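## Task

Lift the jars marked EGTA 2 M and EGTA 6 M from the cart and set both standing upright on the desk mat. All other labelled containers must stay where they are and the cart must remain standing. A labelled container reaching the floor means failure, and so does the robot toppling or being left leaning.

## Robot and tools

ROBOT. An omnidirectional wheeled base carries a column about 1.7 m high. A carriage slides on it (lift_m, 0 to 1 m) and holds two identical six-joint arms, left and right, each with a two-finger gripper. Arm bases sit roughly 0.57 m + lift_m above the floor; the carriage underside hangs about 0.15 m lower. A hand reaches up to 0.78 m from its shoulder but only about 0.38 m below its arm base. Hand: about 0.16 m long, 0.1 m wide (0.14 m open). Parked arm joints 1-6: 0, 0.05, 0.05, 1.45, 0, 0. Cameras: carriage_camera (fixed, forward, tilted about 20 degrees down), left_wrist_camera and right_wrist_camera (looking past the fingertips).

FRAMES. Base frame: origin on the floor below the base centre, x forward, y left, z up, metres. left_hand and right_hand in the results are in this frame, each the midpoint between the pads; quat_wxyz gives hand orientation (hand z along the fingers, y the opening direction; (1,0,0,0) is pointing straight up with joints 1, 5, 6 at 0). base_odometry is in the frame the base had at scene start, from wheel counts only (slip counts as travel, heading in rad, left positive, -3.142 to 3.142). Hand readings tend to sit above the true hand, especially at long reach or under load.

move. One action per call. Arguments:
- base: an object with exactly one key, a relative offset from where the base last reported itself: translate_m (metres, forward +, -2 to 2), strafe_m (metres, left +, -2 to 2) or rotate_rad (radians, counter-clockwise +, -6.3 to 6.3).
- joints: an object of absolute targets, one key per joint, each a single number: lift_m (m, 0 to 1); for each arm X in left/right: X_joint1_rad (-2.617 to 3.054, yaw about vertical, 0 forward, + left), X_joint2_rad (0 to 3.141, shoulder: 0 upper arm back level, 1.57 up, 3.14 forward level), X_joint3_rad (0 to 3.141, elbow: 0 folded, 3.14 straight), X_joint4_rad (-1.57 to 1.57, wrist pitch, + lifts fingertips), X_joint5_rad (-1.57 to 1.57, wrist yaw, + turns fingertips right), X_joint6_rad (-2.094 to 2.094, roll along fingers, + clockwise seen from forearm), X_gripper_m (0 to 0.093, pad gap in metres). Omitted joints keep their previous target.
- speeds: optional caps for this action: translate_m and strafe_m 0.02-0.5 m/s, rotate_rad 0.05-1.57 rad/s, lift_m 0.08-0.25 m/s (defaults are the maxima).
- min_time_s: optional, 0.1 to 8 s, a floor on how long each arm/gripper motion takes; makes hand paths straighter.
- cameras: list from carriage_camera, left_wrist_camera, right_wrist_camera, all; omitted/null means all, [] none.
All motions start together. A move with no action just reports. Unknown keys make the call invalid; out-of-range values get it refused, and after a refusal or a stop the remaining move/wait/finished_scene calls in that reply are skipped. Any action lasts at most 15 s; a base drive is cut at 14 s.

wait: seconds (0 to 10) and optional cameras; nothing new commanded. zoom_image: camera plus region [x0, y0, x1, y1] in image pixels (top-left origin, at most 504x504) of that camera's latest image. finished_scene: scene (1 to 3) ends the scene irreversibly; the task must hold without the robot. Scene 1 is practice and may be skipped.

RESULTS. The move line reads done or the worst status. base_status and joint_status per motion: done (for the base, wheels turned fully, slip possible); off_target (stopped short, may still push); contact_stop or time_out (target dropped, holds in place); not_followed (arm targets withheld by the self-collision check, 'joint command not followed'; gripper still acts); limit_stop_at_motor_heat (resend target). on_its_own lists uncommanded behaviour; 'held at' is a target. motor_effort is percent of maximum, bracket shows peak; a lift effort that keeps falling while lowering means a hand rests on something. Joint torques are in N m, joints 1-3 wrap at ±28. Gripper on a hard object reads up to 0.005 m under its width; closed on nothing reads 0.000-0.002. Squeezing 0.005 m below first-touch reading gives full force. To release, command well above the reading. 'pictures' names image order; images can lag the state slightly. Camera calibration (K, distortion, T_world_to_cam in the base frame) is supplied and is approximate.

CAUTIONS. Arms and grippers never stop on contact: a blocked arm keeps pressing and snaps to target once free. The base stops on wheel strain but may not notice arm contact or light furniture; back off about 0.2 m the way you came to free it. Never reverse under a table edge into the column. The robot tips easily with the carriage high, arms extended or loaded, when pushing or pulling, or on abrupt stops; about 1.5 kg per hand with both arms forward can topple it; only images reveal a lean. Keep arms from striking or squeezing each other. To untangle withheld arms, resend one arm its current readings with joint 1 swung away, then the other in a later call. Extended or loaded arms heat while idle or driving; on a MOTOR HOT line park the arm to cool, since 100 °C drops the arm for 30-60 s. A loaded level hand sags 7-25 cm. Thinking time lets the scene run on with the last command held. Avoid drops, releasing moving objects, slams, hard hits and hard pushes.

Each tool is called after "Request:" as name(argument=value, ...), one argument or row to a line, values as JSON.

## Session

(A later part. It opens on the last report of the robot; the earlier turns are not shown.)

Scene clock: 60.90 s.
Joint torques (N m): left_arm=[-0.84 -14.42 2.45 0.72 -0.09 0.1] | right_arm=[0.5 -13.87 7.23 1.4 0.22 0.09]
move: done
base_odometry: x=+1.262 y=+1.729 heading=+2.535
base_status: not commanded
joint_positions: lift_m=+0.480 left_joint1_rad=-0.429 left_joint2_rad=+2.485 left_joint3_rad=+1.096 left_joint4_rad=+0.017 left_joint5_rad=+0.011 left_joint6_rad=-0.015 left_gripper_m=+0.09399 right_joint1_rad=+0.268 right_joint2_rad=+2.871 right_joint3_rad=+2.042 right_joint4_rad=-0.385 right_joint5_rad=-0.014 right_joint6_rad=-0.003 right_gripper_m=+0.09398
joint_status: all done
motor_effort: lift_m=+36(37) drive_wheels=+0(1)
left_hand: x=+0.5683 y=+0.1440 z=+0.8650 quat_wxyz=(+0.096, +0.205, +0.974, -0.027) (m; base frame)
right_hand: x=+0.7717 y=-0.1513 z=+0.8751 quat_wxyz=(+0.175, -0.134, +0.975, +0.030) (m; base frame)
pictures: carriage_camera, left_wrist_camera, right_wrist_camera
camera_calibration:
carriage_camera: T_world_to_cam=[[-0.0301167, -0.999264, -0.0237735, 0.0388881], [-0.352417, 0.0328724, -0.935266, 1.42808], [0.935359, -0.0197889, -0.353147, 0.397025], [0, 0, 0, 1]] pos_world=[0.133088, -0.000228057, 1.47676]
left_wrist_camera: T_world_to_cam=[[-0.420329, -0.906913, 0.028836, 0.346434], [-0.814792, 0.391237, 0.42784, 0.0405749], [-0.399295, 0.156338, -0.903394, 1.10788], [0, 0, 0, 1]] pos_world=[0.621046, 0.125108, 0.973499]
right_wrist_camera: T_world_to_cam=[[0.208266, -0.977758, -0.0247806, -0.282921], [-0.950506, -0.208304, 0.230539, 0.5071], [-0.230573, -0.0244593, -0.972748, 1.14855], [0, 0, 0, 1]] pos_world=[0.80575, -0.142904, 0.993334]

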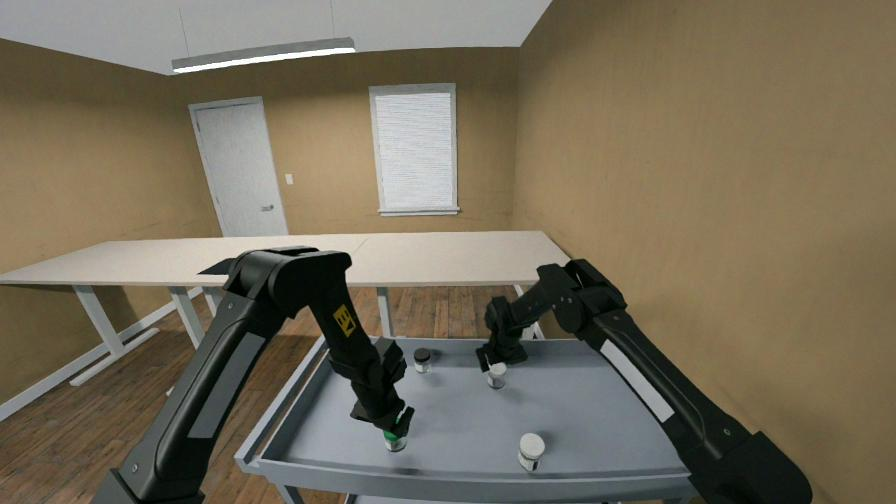

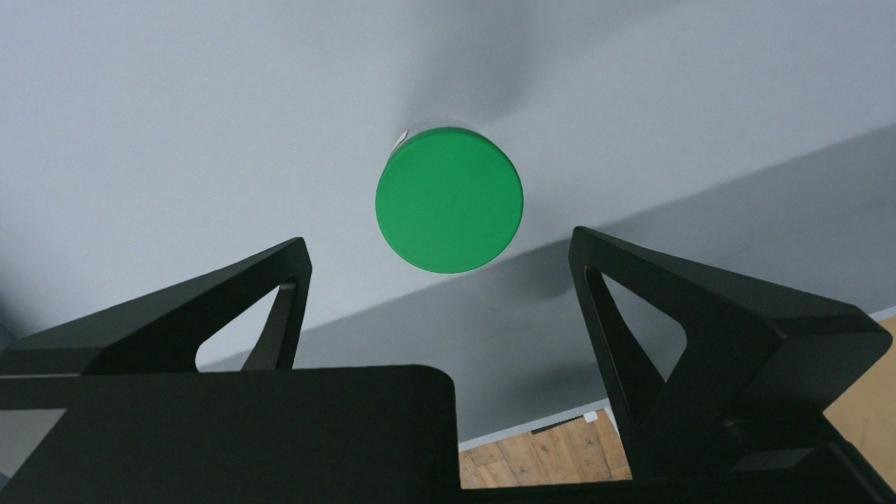

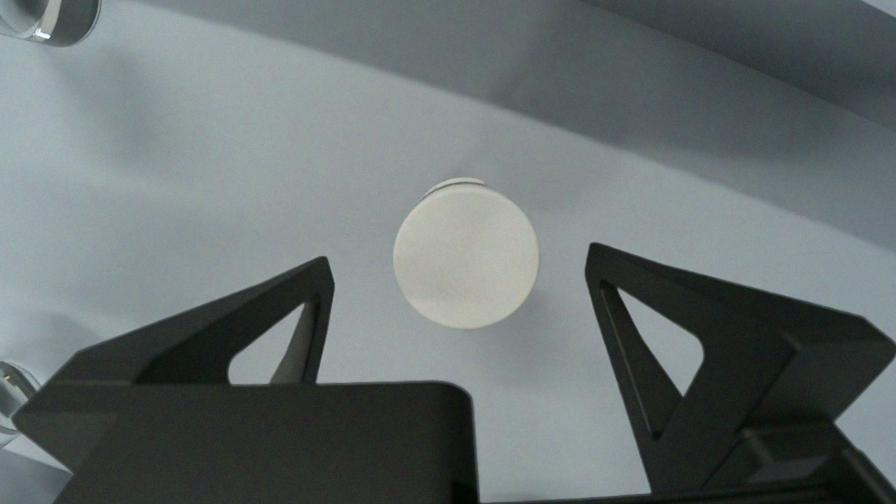

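Request:
move(
  joints={"left_joint3_rad":1.175,"left_joint4_rad":-0.065},
  min_time_s=0.7,
  cameras=[],
)

Request:
move(
  joints={"lift_m":0.437},
  speeds={"lift_m":0.08},
)

Scene clock: 63.30 s.
Joint torques (N m): left_arm=[-0.94 -14.71 4.88 0.59 -0.09 0.09] | right_arm=[0.44 -13.86 7.25 1.38 0.22 0.1]
move: done
base_odometry: x=+1.262 y=+1.729 heading=+2.535
base_status: not commanded
joint_positions: lift_m=+0.480 left_joint1_rad=-0.429 left_joint2_rad=+2.485 left_joint3_rad=+1.155 left_joint4_rad=-0.056 left_joint5_rad=+0.011 left_joint6_rad=-0.015 left_gripper_m=+0.09399 right_joint1_rad=+0.268 right_joint2_rad=+2.871 right_joint3_rad=+2.042 right_joint4_rad=-0.385 right_joint5_rad=-0.014 right_joint6_rad=-0.003 right_gripper_m=+0.09398
joint_status: all done
motor_effort: lift_m=+35(36) drive_wheels=+1(1)
left_hand: x=+0.5774 y=+0.1398 z=+0.8708 quat_wxyz=(+0.089, +0.206, +0.974, -0.026) (m; base frame)
right_hand: x=+0.7717 y=-0.1513 z=+0.8751 quat_wxyz=(+0.175, -0.134, +0.975, +0.030) (m; base frame)
pictures: none
No camera images: "cameras" was empty.

Scene clock: 64.20 s.
Joint torques (N m): left_arm=[-1.1 -14.68 4.68 0.62 -0.09 0.1] | right_arm=[0.35 -13.9 7.06 1.39 0.22 0.1]
move: done
base_odometry: x=+1.262 y=+1.729 heading=+2.535
base_status: not commanded
joint_positions: lift_m=+0.437 left_joint1_rad=-0.429 left_joint2_rad=+2.485 left_joint3_rad=+1.158 left_joint4_rad=-0.063 left_joint5_rad=+0.011 left_joint6_rad=-0.015 left_gripper_m=+0.09399 right_joint1_rad=+0.268 right_joint2_rad=+2.872 right_joint3_rad=+2.044 right_joint4_rad=-0.384 right_joint5_rad=-0.014 right_joint6_rad=-0.003 right_gripper_m=+0.09398
joint_status: all done
motor_effort: lift_m=+35(37) drive_wheels=+1(1)
left_hand: x=+0.5769 y=+0.1401 z=+0.8279 quat_wxyz=(+0.087, +0.206, +0.974, -0.025) (m; base frame)
right_hand: x=+0.7723 y=-0.1512 z=+0.8322 quat_wxyz=(+0.176, -0.134, +0.975, +0.030) (m; base frame)
pictures: carriage_camera, left_wrist_camera, right_wrist_camera
camera_calibration:
carriage_camera: T_world_to_cam=[[-0.0301167, -0.999264, -0.0237735, 0.0378653], [-0.352417, 0.0328724, -0.935266, 1.38784], [0.935359, -0.0197889, -0.353147, 0.381832], [0, 0, 0, 1]] pos_world=[0.133088, -0.000228057, 1.43374]
left_wrist_camera: T_world_to_cam=[[-0.419771, -0.907181, 0.028546, 0.347569], [-0.807319, 0.387566, 0.445004, 0.0469337], [-0.414763, 0.163754, -0.895073, 1.0794], [0, 0, 0, 1]] pos_world=[0.631484, 0.120362, 0.935333]
right_wrist_camera: T_world_to_cam=[[0.208312, -0.977746, -0.0248904, -0.283891], [-0.950928, -0.20842, 0.228685, 0.519423], [-0.228783, -0.0239687, -0.973182, 1.10602], [0, 0, 0, 1]] pos_world=[0.806111, -0.142805, 0.95051]

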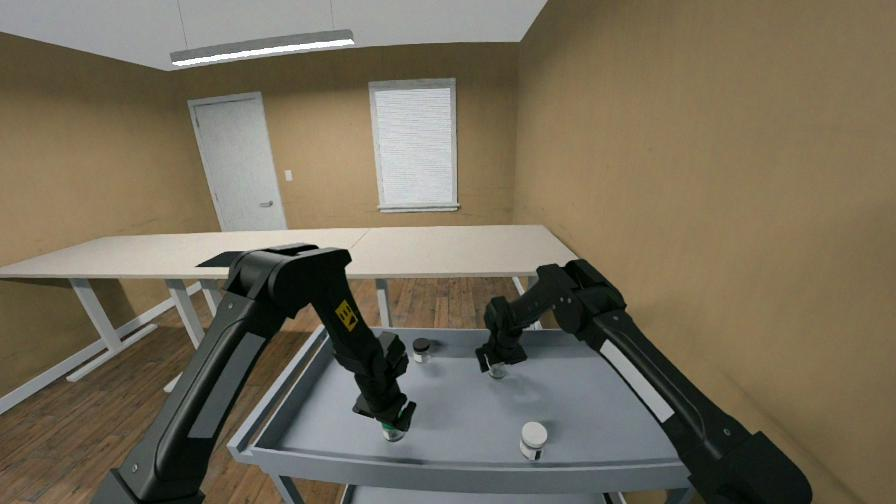

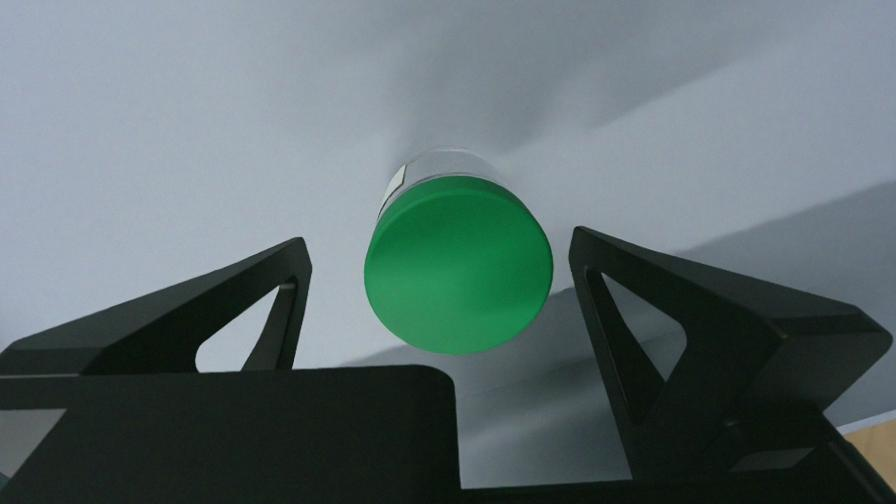

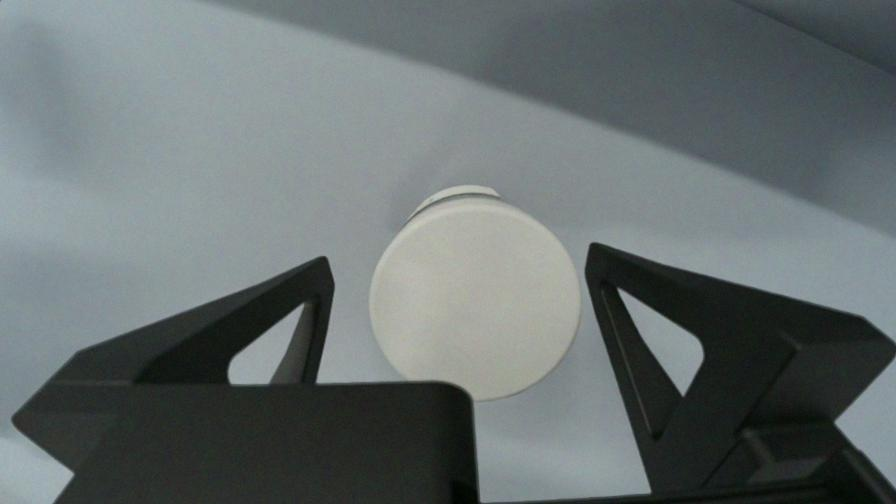

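Request:
move(
  joints={"left_joint1_rad":-0.45,"left_joint3_rad":1.24,"left_joint4_rad":-0.12,"right_joint1_rad":0.257,"lift_m":0.432},
  min_time_s=0.7,
  cameras=[],
)

Request:
move(
  joints={"left_gripper_m":0.055,"right_gripper_m":0.06},
  min_time_s=1,
)

Scene clock: 66.20 s.
Joint torques (N m): left_arm=[-0.85 -15.05 5.33 0.53 -0.09 0.1] | right_arm=[-0.31 -14.17 7.05 1.38 0.22 0.09]
move: done
base_odometry: x=+1.262 y=+1.729 heading=+2.535
base_status: not commanded
joint_positions: lift_m=+0.432 left_joint1_rad=-0.444 left_joint2_rad=+2.484 left_joint3_rad=+1.218 left_joint4_rad=-0.111 left_joint5_rad=+0.011 left_joint6_rad=-0.015 left_gripper_m=+0.09399 right_joint1_rad=+0.261 right_joint2_rad=+2.874 right_joint3_rad=+2.045 right_joint4_rad=-0.385 right_joint5_rad=-0.014 right_joint6_rad=-0.003 right_gripper_m=+0.09398
joint_status: all done
motor_effort: lift_m=+36(37) drive_wheels=+1(1)
left_hand: x=+0.5892 y=+0.1278 z=+0.8312 quat_wxyz=(+0.093, +0.213, +0.972, -0.027) (m; base frame)
right_hand: x=+0.7728 y=-0.1547 z=+0.8264 quat_wxyz=(+0.175, -0.131, +0.975, +0.030) (m; base frame)
pictures: none
No camera images: "cameras" was empty.

Scene clock: 67.50 s.
Joint torques (N m): left_arm=[-0.92 -15.04 5.34 0.58 -0.08 0.1] | right_arm=[-0.24 -14.11 7.01 1.37 0.23 0.09]
move: done
base_odometry: x=+1.262 y=+1.729 heading=+2.535
base_status: not commanded
joint_positions: lift_m=+0.432 left_joint1_rad=-0.444 left_joint2_rad=+2.484 left_joint3_rad=+1.218 left_joint4_rad=-0.112 left_joint5_rad=+0.010 left_joint6_rad=-0.015 left_gripper_m=+0.05525 right_joint1_rad=+0.261 right_joint2_rad=+2.874 right_joint3_rad=+2.045 right_joint4_rad=-0.385 right_joint5_rad=-0.014 right_joint6_rad=-0.003 right_gripper_m=+0.06012
joint_status: all done
motor_effort: lift_m=+35(36) drive_wheels=+0(1)
left_hand: x=+0.5890 y=+0.1281 z=+0.8311 quat_wxyz=(+0.092, +0.213, +0.972, -0.027) (m; base frame)
right_hand: x=+0.7728 y=-0.1547 z=+0.8264 quat_wxyz=(+0.175, -0.131, +0.975, +0.030) (m; base frame)
pictures: carriage_camera, left_wrist_camera, right_wrist_camera
camera_calibration:
carriage_camera: T_world_to_cam=[[-0.0301167, -0.999264, -0.0237735, 0.0377476], [-0.352417, 0.0328724, -0.935266, 1.38321], [0.935359, -0.0197889, -0.353147, 0.380084], [0, 0, 0, 1]] pos_world=[0.133088, -0.000228057, 1.42879]
left_wrist_camera: T_world_to_cam=[[-0.433342, -0.900814, 0.0273724, 0.349846], [-0.806457, 0.40115, 0.434403, 0.0665364], [-0.402297, 0.16617, -0.900303, 1.08595], [0, 0, 0, 1]] pos_world=[0.642137, 0.108002, 0.939208]
right_wrist_camera: T_world_to_cam=[[0.202294, -0.979011, -0.0247806, -0.283173], [-0.95176, -0.202499, 0.230539, 0.520511], [-0.230718, -0.0230515, -0.972748, 1.10164], [0, 0, 0, 1]] pos_world=[0.806854, -0.146433, 0.944603]

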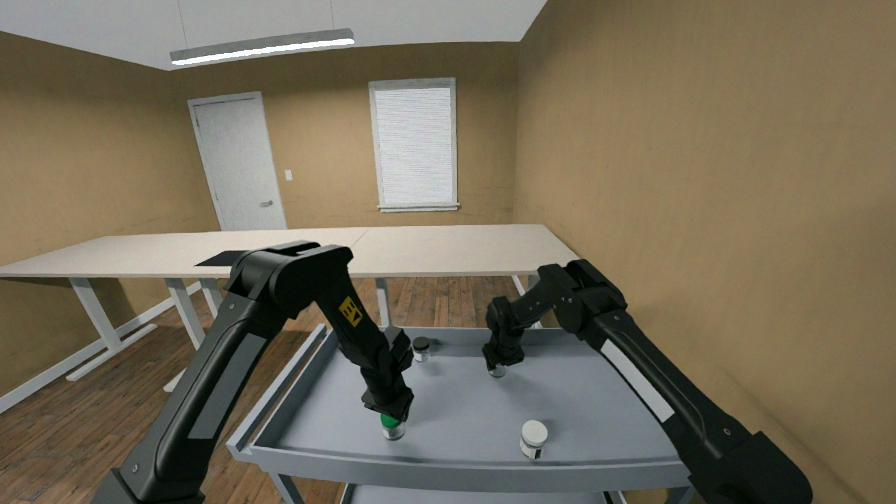

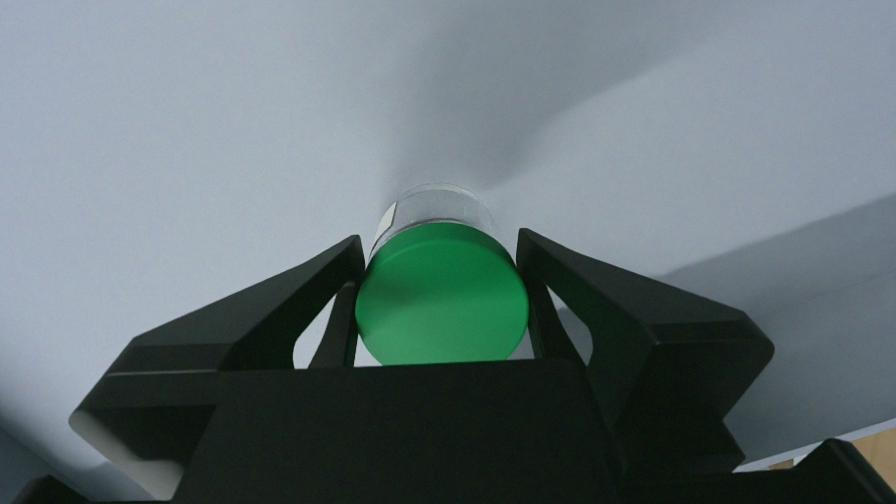

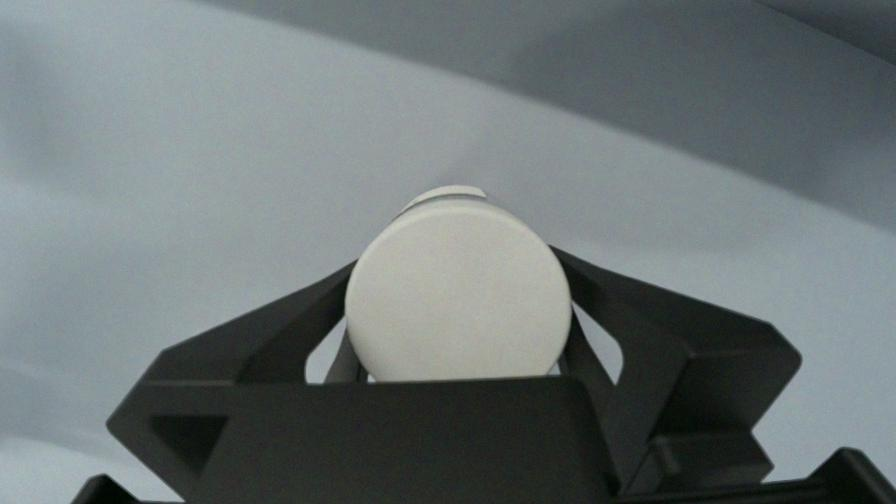

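Request:
move(
  joints={"left_gripper_m":0.044,"right_gripper_m":0.046},
  min_time_s=2,
  cameras=["left_wrist_camera","right_wrist_camera"],
)

Scene clock: 70.37 s.
Joint torques (N m): left_arm=[-0.94 -15.04 5.33 0.58 -0.08 0.1] | right_arm=[-0.25 -14.13 7.04 1.38 0.22 0.1]
move: off_target
base_odometry: x=+1.262 y=+1.729 heading=+2.535
base_status: not commanded
joint_positions: lift_m=+0.432 left_joint1_rad=-0.444 left_joint2_rad=+2.484 left_joint3_rad=+1.218 left_joint4_rad=-0.112 left_joint5_rad=+0.010 left_joint6_rad=-0.015 left_gripper_m=+0.05341 right_joint1_rad=+0.261 right_joint2_rad=+2.874 right_joint3_rad=+2.045 right_joint4_rad=-0.385 right_joint5_rad=-0.014 right_joint6_rad=-0.003 right_gripper_m=+0.05442
joint_status: left_gripper_m off_target (ended at +0.05343, target +0.04400); right_gripper_m off_target (ended at +0.05444, target +0.04600)
motor_effort: lift_m=+35(36) drive_wheels=+1(1)
left_hand: x=+0.5890 y=+0.1281 z=+0.8311 quat_wxyz=(+0.092, +0.213, +0.972, -0.027) (m; base frame)
right_hand: x=+0.7728 y=-0.1547 z=+0.8264 quat_wxyz=(+0.175, -0.131, +0.975, +0.030) (m; base frame)
pictures: left_wrist_camera, right_wrist_camera
camera_calibration:
left_wrist_camera: T_world_to_cam=[[-0.433342, -0.900814, 0.0273724, 0.349846], [-0.806457, 0.40115, 0.434403, 0.0665364], [-0.402297, 0.16617, -0.900303, 1.08595], [0, 0, 0, 1]] pos_world=[0.642137, 0.108002, 0.939208]
right_wrist_camera: T_world_to_cam=[[0.202294, -0.979011, -0.0247806, -0.283173], [-0.95176, -0.202499, 0.230539, 0.520511], [-0.230718, -0.0230515, -0.972748, 1.10164], [0, 0, 0, 1]] pos_world=[0.806854, -0.146433, 0.944603]

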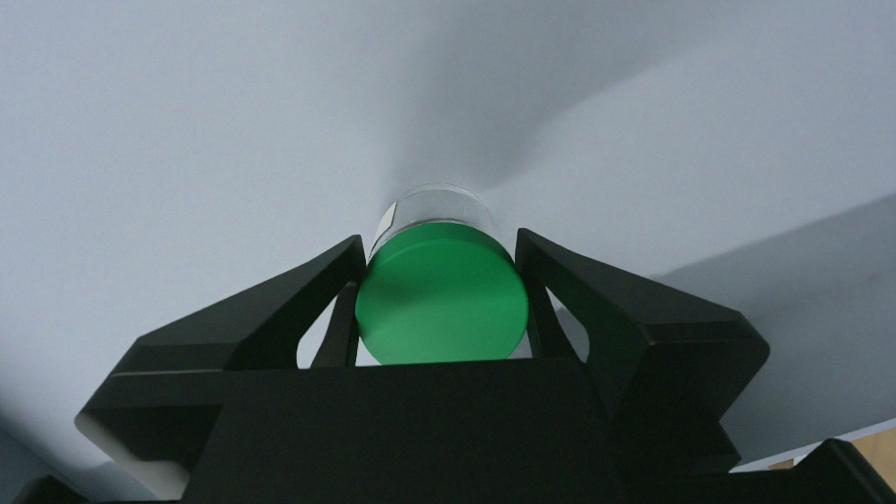

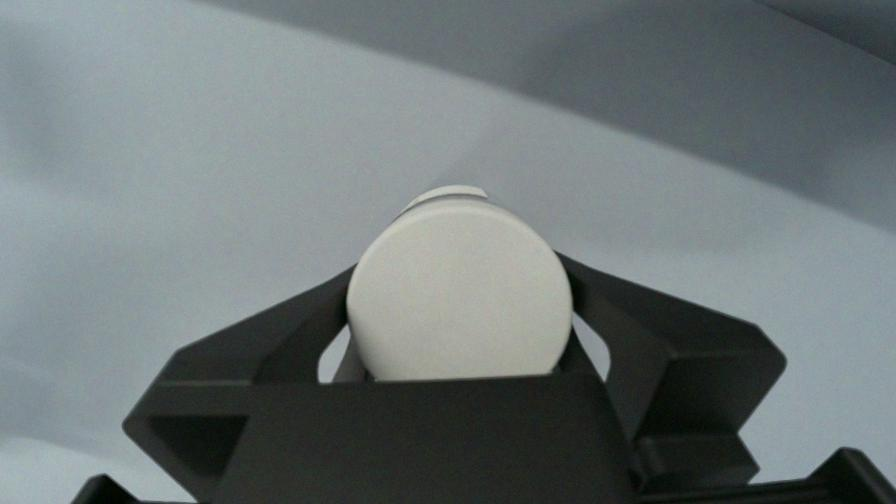

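Gripped. Lift.

Request:
move(
  joints={"lift_m":0.58},
  speeds={"lift_m":0.1},
)

Scene clock: 72.43 s.
Joint torques (N m): left_arm=[-0.81 -15.01 5.04 0.66 -0.07 0.1] | right_arm=[-0.35 -14.12 7.12 1.37 0.22 0.1]
move: done
base_odometry: x=+1.262 y=+1.729 heading=+2.535
base_status: not commanded
joint_positions: lift_m=+0.580 left_joint1_rad=-0.444 left_joint2_rad=+2.484 left_joint3_rad=+1.222 left_joint4_rad=-0.120 left_joint5_rad=+0.010 left_joint6_rad=-0.015 left_gripper_m=+0.05340 right_joint1_rad=+0.261 right_joint2_rad=+2.875 right_joint3_rad=+2.045 right_joint4_rad=-0.385 right_joint5_rad=-0.014 right_joint6_rad=-0.003 right_gripper_m=+0.05441
joint_status: all done
motor_effort: lift_m=+42(51) drive_wheels=+1(1)
left_hand: x=+0.5887 y=+0.1283 z=+0.9788 quat_wxyz=(+0.090, +0.213, +0.973, -0.026) (m; base frame)
right_hand: x=+0.7721 y=-0.1549 z=+0.9727 quat_wxyz=(+0.174, -0.131, +0.976, +0.029) (m; base frame)
pictures: carriage_camera, left_wrist_camera, right_wrist_camera
camera_calibration:
carriage_camera: T_world_to_cam=[[-0.0301167, -0.999264, -0.0237735, 0.0412523], [-0.352417, 0.0328724, -0.935266, 1.52108], [0.935359, -0.0197889, -0.353147, 0.432144], [0, 0, 0, 1]] pos_world=[0.133088, -0.000228057, 1.57621]
left_wrist_camera: T_world_to_cam=[[-0.433228, -0.900868, 0.0273915, 0.345724], [-0.804653, 0.400292, 0.438521, -0.00291748], [-0.406014, 0.167939, -0.898303, 1.21874], [0, 0, 0, 1]] pos_world=[0.642253, 0.107946, 1.0866]
right_wrist_camera: T_world_to_cam=[[0.202103, -0.979063, -0.0242696, -0.280014], [-0.95121, -0.202132, 0.233115, 0.483184], [-0.23314, -0.0240278, -0.972146, 1.24492], [0, 0, 0, 1]] pos_world=[0.806442, -0.146572, 1.09081]

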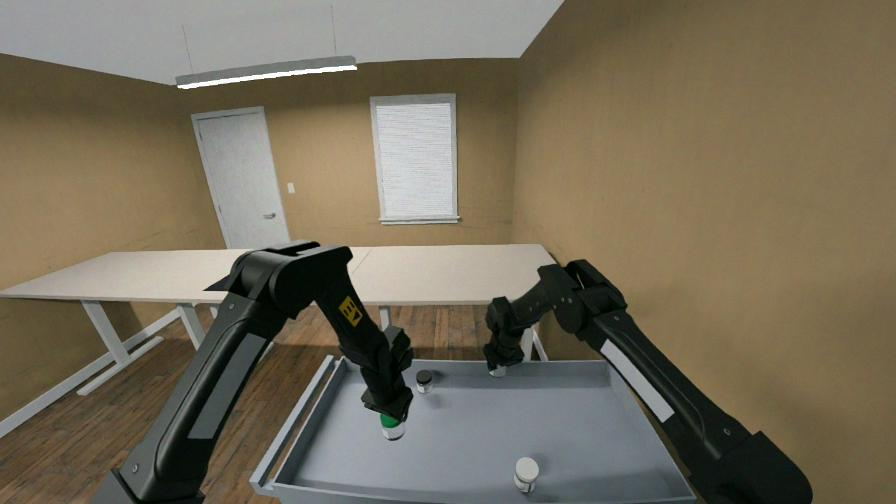

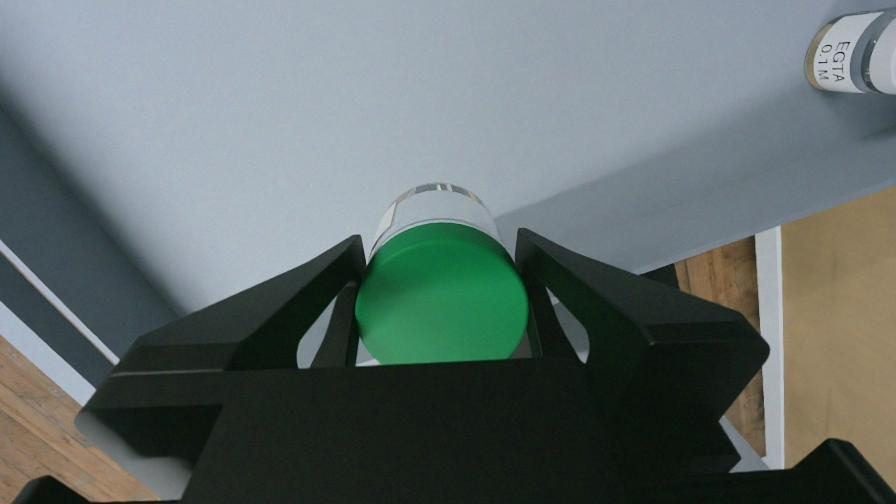

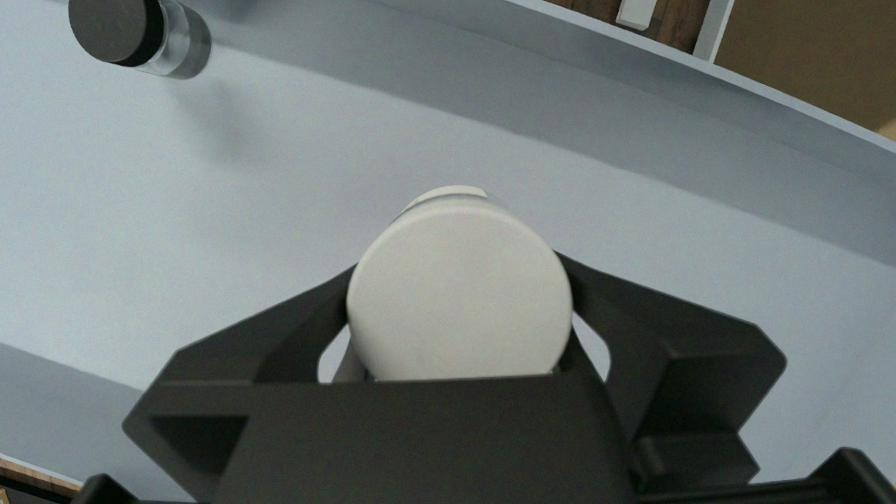

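Request:
move(
  base={"strafe_m":1.5},
  speeds={"strafe_m":0.3},
  cameras=["carriage_camera"],
)

Scene clock: 81.30 s.
Joint torques (N m): left_arm=[-0.47 -15.08 5.04 0.66 -0.07 0.1] | right_arm=[0.13 -14.28 7.04 1.38 0.2 0.1]
move: done
base_odometry: x=+0.407 y=+0.496 heading=+2.535
base_status: done
joint_positions: lift_m=+0.580 left_joint1_rad=-0.450 left_joint2_rad=+2.484 left_joint3_rad=+1.222 left_joint4_rad=-0.121 left_joint5_rad=+0.009 left_joint6_rad=-0.015 left_gripper_m=+0.05340 right_joint1_rad=+0.259 right_joint2_rad=+2.875 right_joint3_rad=+2.045 right_joint4_rad=-0.386 right_joint5_rad=-0.012 right_joint6_rad=-0.003 right_gripper_m=+0.05441
joint_status: not commanded
motor_effort: lift_m=+43(43) drive_wheels=+1(24)
left_hand: x=+0.5874 y=+0.1262 z=+0.9787 quat_wxyz=(+0.090, +0.216, +0.972, -0.026) (m; base frame)
right_hand: x=+0.7723 y=-0.1565 z=+0.9726 quat_wxyz=(+0.174, -0.130, +0.976, +0.028) (m; base frame)
pictures: carriage_camera
camera_calibration:
carriage_camera: T_world_to_cam=[[-0.0301167, -0.999264, -0.0237735, 0.0412523], [-0.352417, 0.0328724, -0.935266, 1.52108], [0.935359, -0.0197889, -0.353147, 0.432144], [0, 0, 0, 1]] pos_world=[0.133088, -0.000228057, 1.57621]

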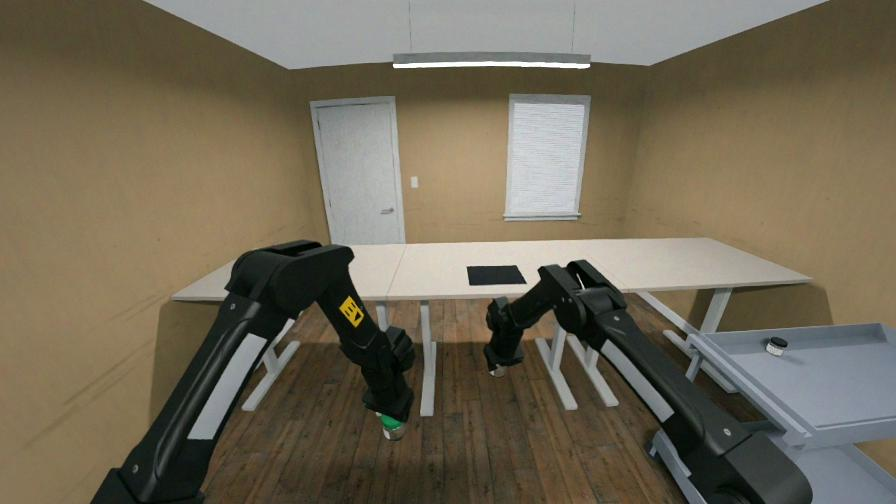

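Request:
move(
  base={"strafe_m":-0.29},
  joints={"lift_m":0.66,"right_joint1_rad":0.37,"left_joint1_rad":-0.505,"left_joint2_rad":2.59,"left_joint3_rad":1.57,"left_joint4_rad":-0.32},
  min_time_s=2.5,
  speeds={"strafe_m":0.25},
  cameras=[],
)

Request:
move(
  base={"translate_m":0.65},
  speeds={"translate_m":0.25},
)

Scene clock: 87.50 s.
Joint torques (N m): left_arm=[-1.02 -13.57 6.87 0.65 -0.05 0.1] | right_arm=[0.51 -14.35 7.02 1.37 0.18 0.1]
move: done
base_odometry: x=+0.572 y=+0.735 heading=+2.536
base_status: done
joint_positions: lift_m=+0.660 left_joint1_rad=-0.500 left_joint2_rad=+2.580 left_joint3_rad=+1.541 left_joint4_rad=-0.314 left_joint5_rad=+0.008 left_joint6_rad=-0.015 left_gripper_m=+0.05340 right_joint1_rad=+0.367 right_joint2_rad=+2.876 right_joint3_rad=+2.045 right_joint4_rad=-0.385 right_joint5_rad=-0.011 right_joint6_rad=-0.003 right_gripper_m=+0.05441
joint_status: all done
motor_effort: lift_m=+43(51) drive_wheels=+0(17)
left_hand: x=+0.6363 y=+0.0769 z=+1.0739 quat_wxyz=(+0.104, +0.239, +0.965, -0.031) (m; base frame)
right_hand: x=+0.7533 y=-0.0982 z=+1.0523 quat_wxyz=(+0.172, -0.182, +0.967, +0.037) (m; base frame)
pictures: none
No camera images: "cameras" was empty.

Scene clock: 91.37 s.
Joint torques (N m): left_arm=[-0.72 -13.53 6.84 0.69 -0.06 0.1] | right_arm=[0.43 -14.43 7.02 1.38 0.19 0.1]
move: done
base_odometry: x=+0.038 y=+1.105 heading=+2.535
base_status: done
joint_positions: lift_m=+0.660 left_joint1_rad=-0.500 left_joint2_rad=+2.580 left_joint3_rad=+1.541 left_joint4_rad=-0.319 left_joint5_rad=+0.008 left_joint6_rad=-0.015 left_gripper_m=+0.05340 right_joint1_rad=+0.368 right_joint2_rad=+2.876 right_joint3_rad=+2.045 right_joint4_rad=-0.385 right_joint5_rad=-0.011 right_joint6_rad=-0.003 right_gripper_m=+0.05441
joint_status: not commanded
motor_effort: lift_m=+42(43) drive_wheels=-4(20)
left_hand: x=+0.6353 y=+0.0774 z=+1.0736 quat_wxyz=(+0.101, +0.239, +0.965, -0.031) (m; base frame)
right_hand: x=+0.7530 y=-0.0979 z=+1.0522 quat_wxyz=(+0.172, -0.183, +0.967, +0.037) (m; base frame)
pictures: carriage_camera, left_wrist_camera, right_wrist_camera
camera_calibration:
carriage_camera: T_world_to_cam=[[-0.0301167, -0.999264, -0.0237735, 0.0431534], [-0.352417, 0.0328724, -0.935266, 1.59588], [0.935359, -0.0197889, -0.353147, 0.460385], [0, 0, 0, 1]] pos_world=[0.133088, -0.000228057, 1.65618]
left_wrist_camera: T_world_to_cam=[[-0.482963, -0.875272, 0.025419, 0.349236], [-0.790835, 0.448467, 0.416482, 0.0244818], [-0.375935, 0.181043, -0.908788, 1.32255], [0, 0, 0, 1]] pos_world=[0.68522, 0.055259, 1.18284]
right_wrist_camera: T_world_to_cam=[[0.304089, -0.952396, -0.0217254, -0.295268], [-0.924678, -0.300571, 0.233727, 0.427801], [-0.229131, -0.0509848, -0.97206, 1.31343], [0, 0, 0, 1]] pos_world=[0.786313, -0.0856622, 1.17033]

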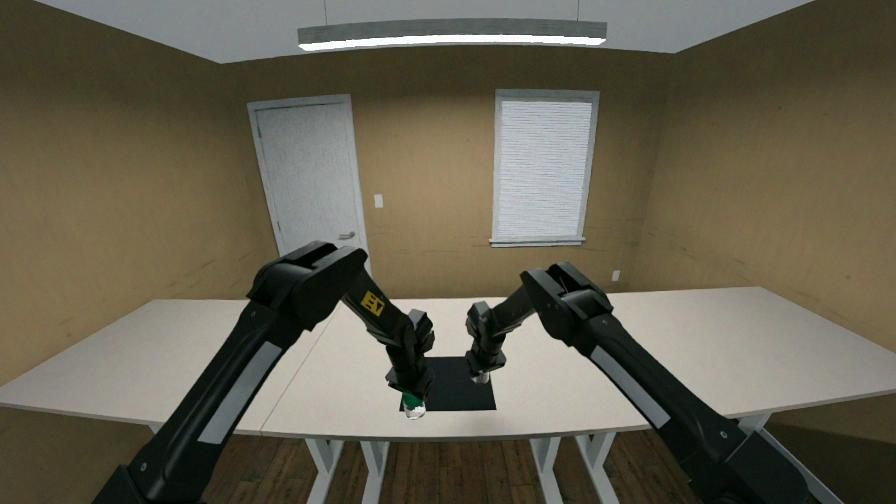

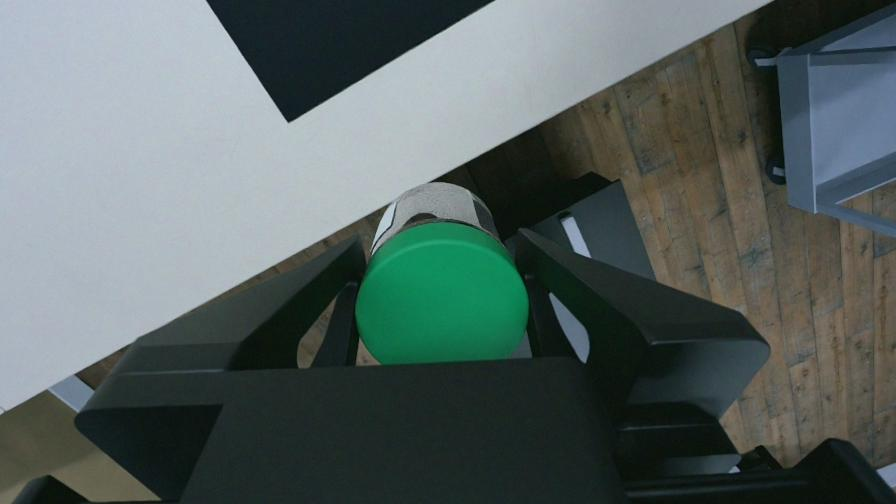

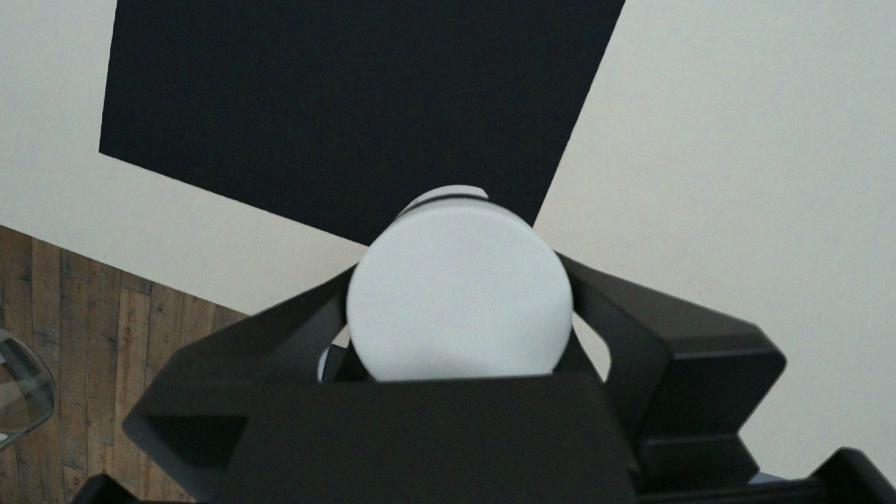

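Request:
move(
  base={"translate_m":0.165},
  joints={"left_joint2_rad":2.637,"left_joint4_rad":-0.27},
  min_time_s=1,
  speeds={"translate_m":0.15},
)

Scene clock: 95.77 s.
Joint torques (N m): left_arm=[-0.54 -13.65 6.41 0.79 -0.04 0.1] | right_arm=[0.31 -14.34 7.02 1.37 0.19 0.09]
move: done
base_odometry: x=-0.097 y=+1.200 heading=+2.534
base_status: done
joint_positions: lift_m=+0.660 left_joint1_rad=-0.504 left_joint2_rad=+2.628 left_joint3_rad=+1.544 left_joint4_rad=-0.282 left_joint5_rad=+0.007 left_joint6_rad=-0.015 left_gripper_m=+0.05340 right_joint1_rad=+0.368 right_joint2_rad=+2.876 right_joint3_rad=+2.045 right_joint4_rad=-0.385 right_joint5_rad=-0.011 right_joint6_rad=-0.003 right_gripper_m=+0.05441
joint_status: all done
motor_effort: lift_m=+43(43) drive_wheels=-3(19)
left_hand: x=+0.6315 y=+0.0776 z=+1.0549 quat_wxyz=(+0.098, +0.241, +0.965, -0.030) (m; base frame)
right_hand: x=+0.7530 y=-0.0977 z=+1.0522 quat_wxyz=(+0.172, -0.183, +0.967, +0.037) (m; base frame)
pictures: carriage_camera, left_wrist_camera, right_wrist_camera
camera_calibration:
carriage_camera: T_world_to_cam=[[-0.0301167, -0.999264, -0.0237735, 0.0431534], [-0.352417, 0.0328724, -0.935266, 1.59588], [0.935359, -0.0197889, -0.353147, 0.460385], [0, 0, 0, 1]] pos_world=[0.133088, -0.000228057, 1.65618]
left_wrist_camera: T_world_to_cam=[[-0.486082, -0.873553, 0.0250751, 0.350179], [-0.786706, 0.449891, 0.42272, 0.0199456], [-0.380549, 0.18575, -0.905914, 1.30356], [0, 0, 0, 1]] pos_world=[0.681976, 0.0547907, 1.1637]
right_wrist_camera: T_world_to_cam=[[0.304329, -0.952327, -0.0213682, -0.295666], [-0.924633, -0.300723, 0.233708, 0.427764], [-0.228993, -0.0513665, -0.972072, 1.3133], [0, 0, 0, 1]] pos_world=[0.78624, -0.0854732, 1.17033]

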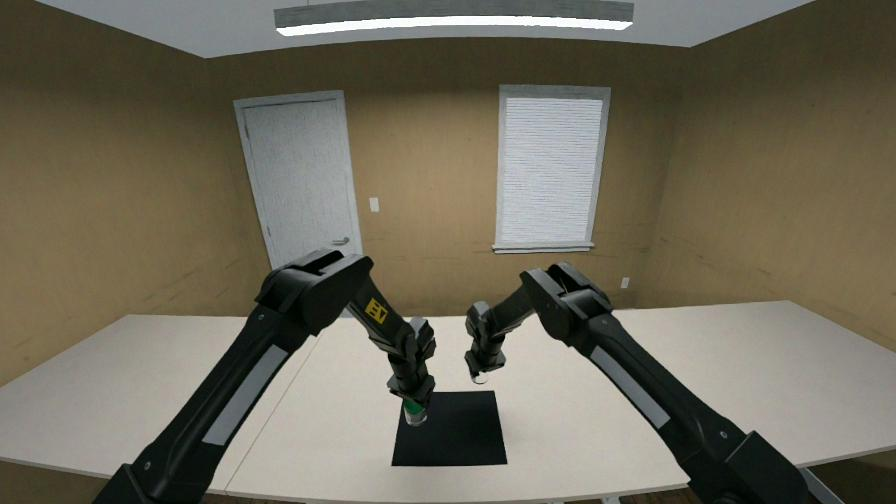

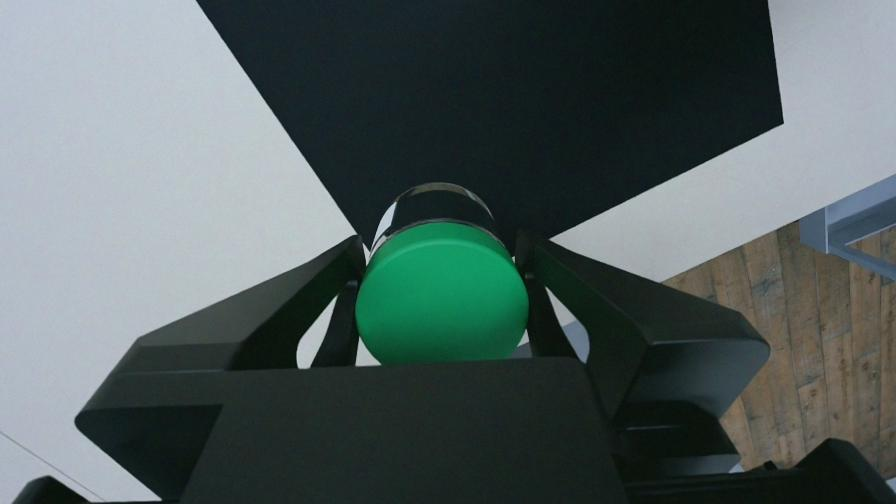

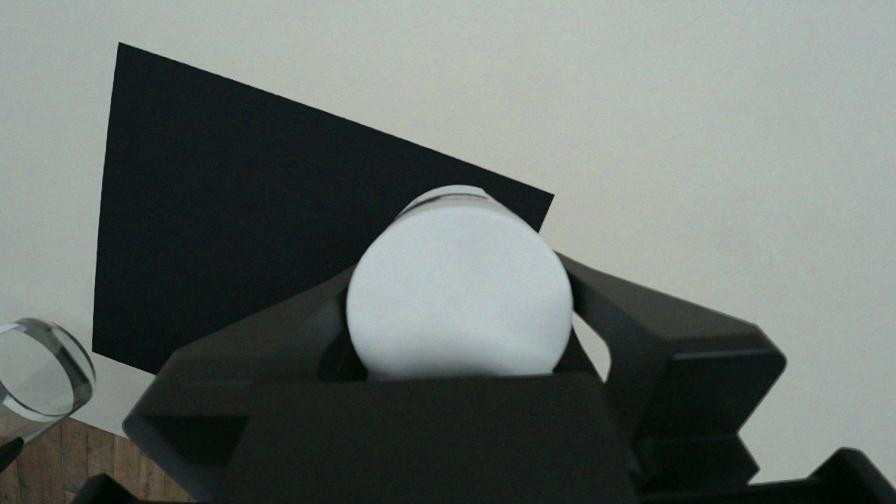

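Request:
move(
  joints={"lift_m":0.56},
  speeds={"lift_m":0.1},
  cameras=["left_wrist_camera","carriage_camera"],
)

Request:
zoom_image(
  camera="carriage_camera",
  region=[340, 300, 560, 500],
)

Scene clock: 98.80 s.
Joint torques (N m): left_arm=[-0.57 -12.74 5.38 0.95 -0.06 0.09] | right_arm=[0.36 -14 6.61 1.41 0.17 0.08]
move: done
base_odometry: x=-0.097 y=+1.200 heading=+2.534
base_status: not commanded
joint_positions: lift_m=+0.561 left_joint1_rad=-0.504 left_joint2_rad=+2.618 left_joint3_rad=+1.558 left_joint4_rad=-0.301 left_joint5_rad=+0.007 left_joint6_rad=-0.014 left_gripper_m=+0.05340 right_joint1_rad=+0.368 right_joint2_rad=+2.872 right_joint3_rad=+2.050 right_joint4_rad=-0.384 right_joint5_rad=-0.009 right_joint6_rad=-0.002 right_gripper_m=+0.05441
joint_status: all done
motor_effort: lift_m=+31(34) drive_wheels=+8(9)
left_hand: x=+0.6351 y=+0.0756 z=+0.9621 quat_wxyz=(+0.100, +0.241, +0.965, -0.030) (m; base frame)
right_hand: x=+0.7566 y=-0.0968 z=+0.9574 quat_wxyz=(+0.178, -0.182, +0.966, +0.038) (m; base frame)
pictures: carriage_camera, left_wrist_camera
camera_calibration:
carriage_camera: T_world_to_cam=[[-0.0301167, -0.999264, -0.0237735, 0.0407979], [-0.352417, 0.0328724, -0.935266, 1.50321], [0.935359, -0.0197889, -0.353147, 0.425394], [0, 0, 0, 1]] pos_world=[0.133088, -0.000228057, 1.55709]
left_wrist_camera: T_world_to_cam=[[-0.486501, -0.873323, 0.0249783, 0.352863], [-0.788102, 0.451008, 0.418912, 0.0673261], [-0.377111, 0.184116, -0.907683, 1.22093], [0, 0, 0, 1]] pos_world=[0.685155, 0.0530058, 1.0712]

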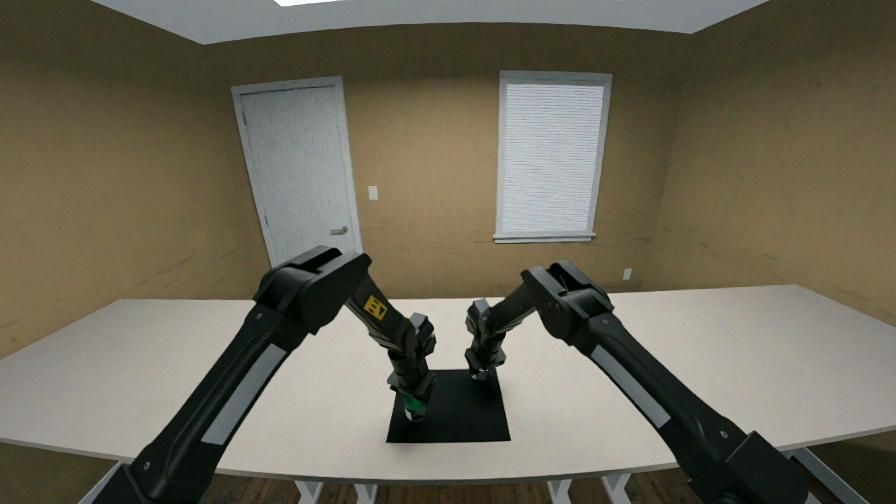

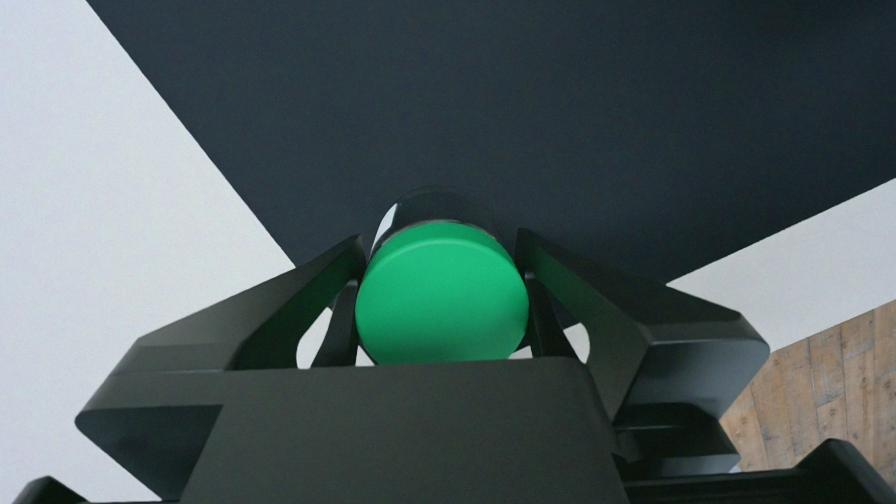

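Scaled by 2.291.

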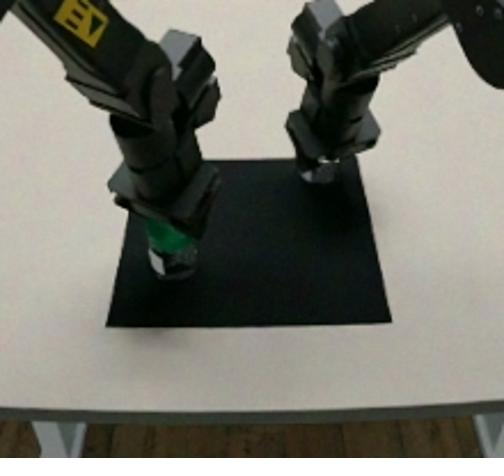

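Request:
move(
  joints={"lift_m":0.545},
  speeds={"lift_m":0.08},
  cameras=["carriage_camera"],
)

Request:
zoom_image(
  camera="carriage_camera",
  region=[380, 340, 520, 460],
)

Scene clock: 100.73 s.
Joint torques (N m): left_arm=[-0.54 -9.61 5.08 1.41 -0.06 0.09] | right_arm=[0.38 -11.23 6.48 1.87 0.18 0.08]
move: done
base_odometry: x=-0.097 y=+1.200 heading=+2.534
base_status: not commanded
joint_positions: lift_m=+0.546 left_joint1_rad=-0.504 left_joint2_rad=+2.586 left_joint3_rad=+1.563 left_joint4_rad=-0.347 left_joint5_rad=+0.007 left_joint6_rad=-0.014 left_gripper_m=+0.05340 right_joint1_rad=+0.368 right_joint2_rad=+2.842 right_joint3_rad=+2.053 right_joint4_rad=-0.427 right_joint5_rad=-0.009 right_joint6_rad=-0.002 right_gripper_m=+0.05441
joint_status: all done
motor_effort: lift_m=+29(30) drive_wheels=+9(9)
left_hand: x=+0.6354 y=+0.0754 z=+0.9611 quat_wxyz=(+0.096, +0.241, +0.965, -0.029) (m; base frame)
right_hand: x=+0.7564 y=-0.0969 z=+0.9562 quat_wxyz=(+0.173, -0.182, +0.967, +0.037) (m; base frame)
pictures: carriage_camera
camera_calibration:
carriage_camera: T_world_to_cam=[[-0.0301167, -0.999264, -0.0237735, 0.0404483], [-0.352417, 0.0328724, -0.935266, 1.48945], [0.935359, -0.0197889, -0.353147, 0.420201], [0, 0, 0, 1]] pos_world=[0.133088, -0.000228057, 1.54239]

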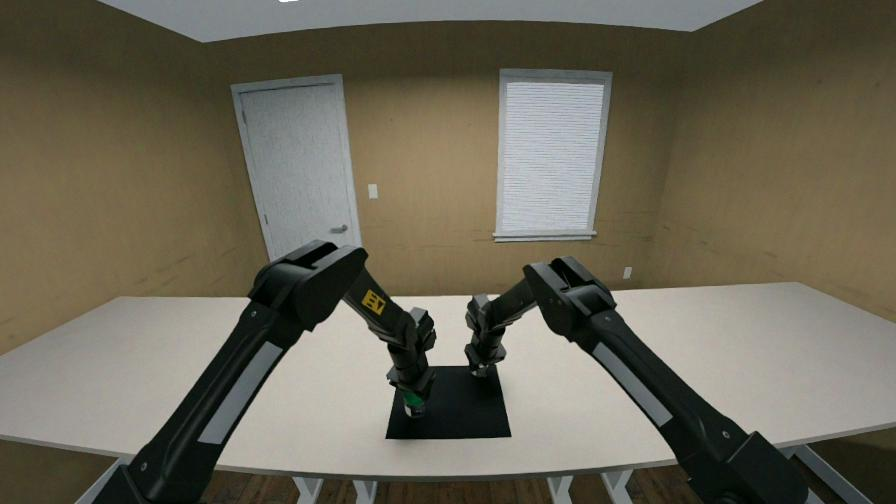

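Scaled by 3.600.

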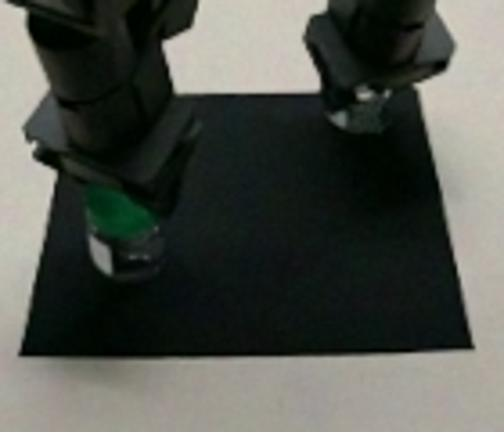

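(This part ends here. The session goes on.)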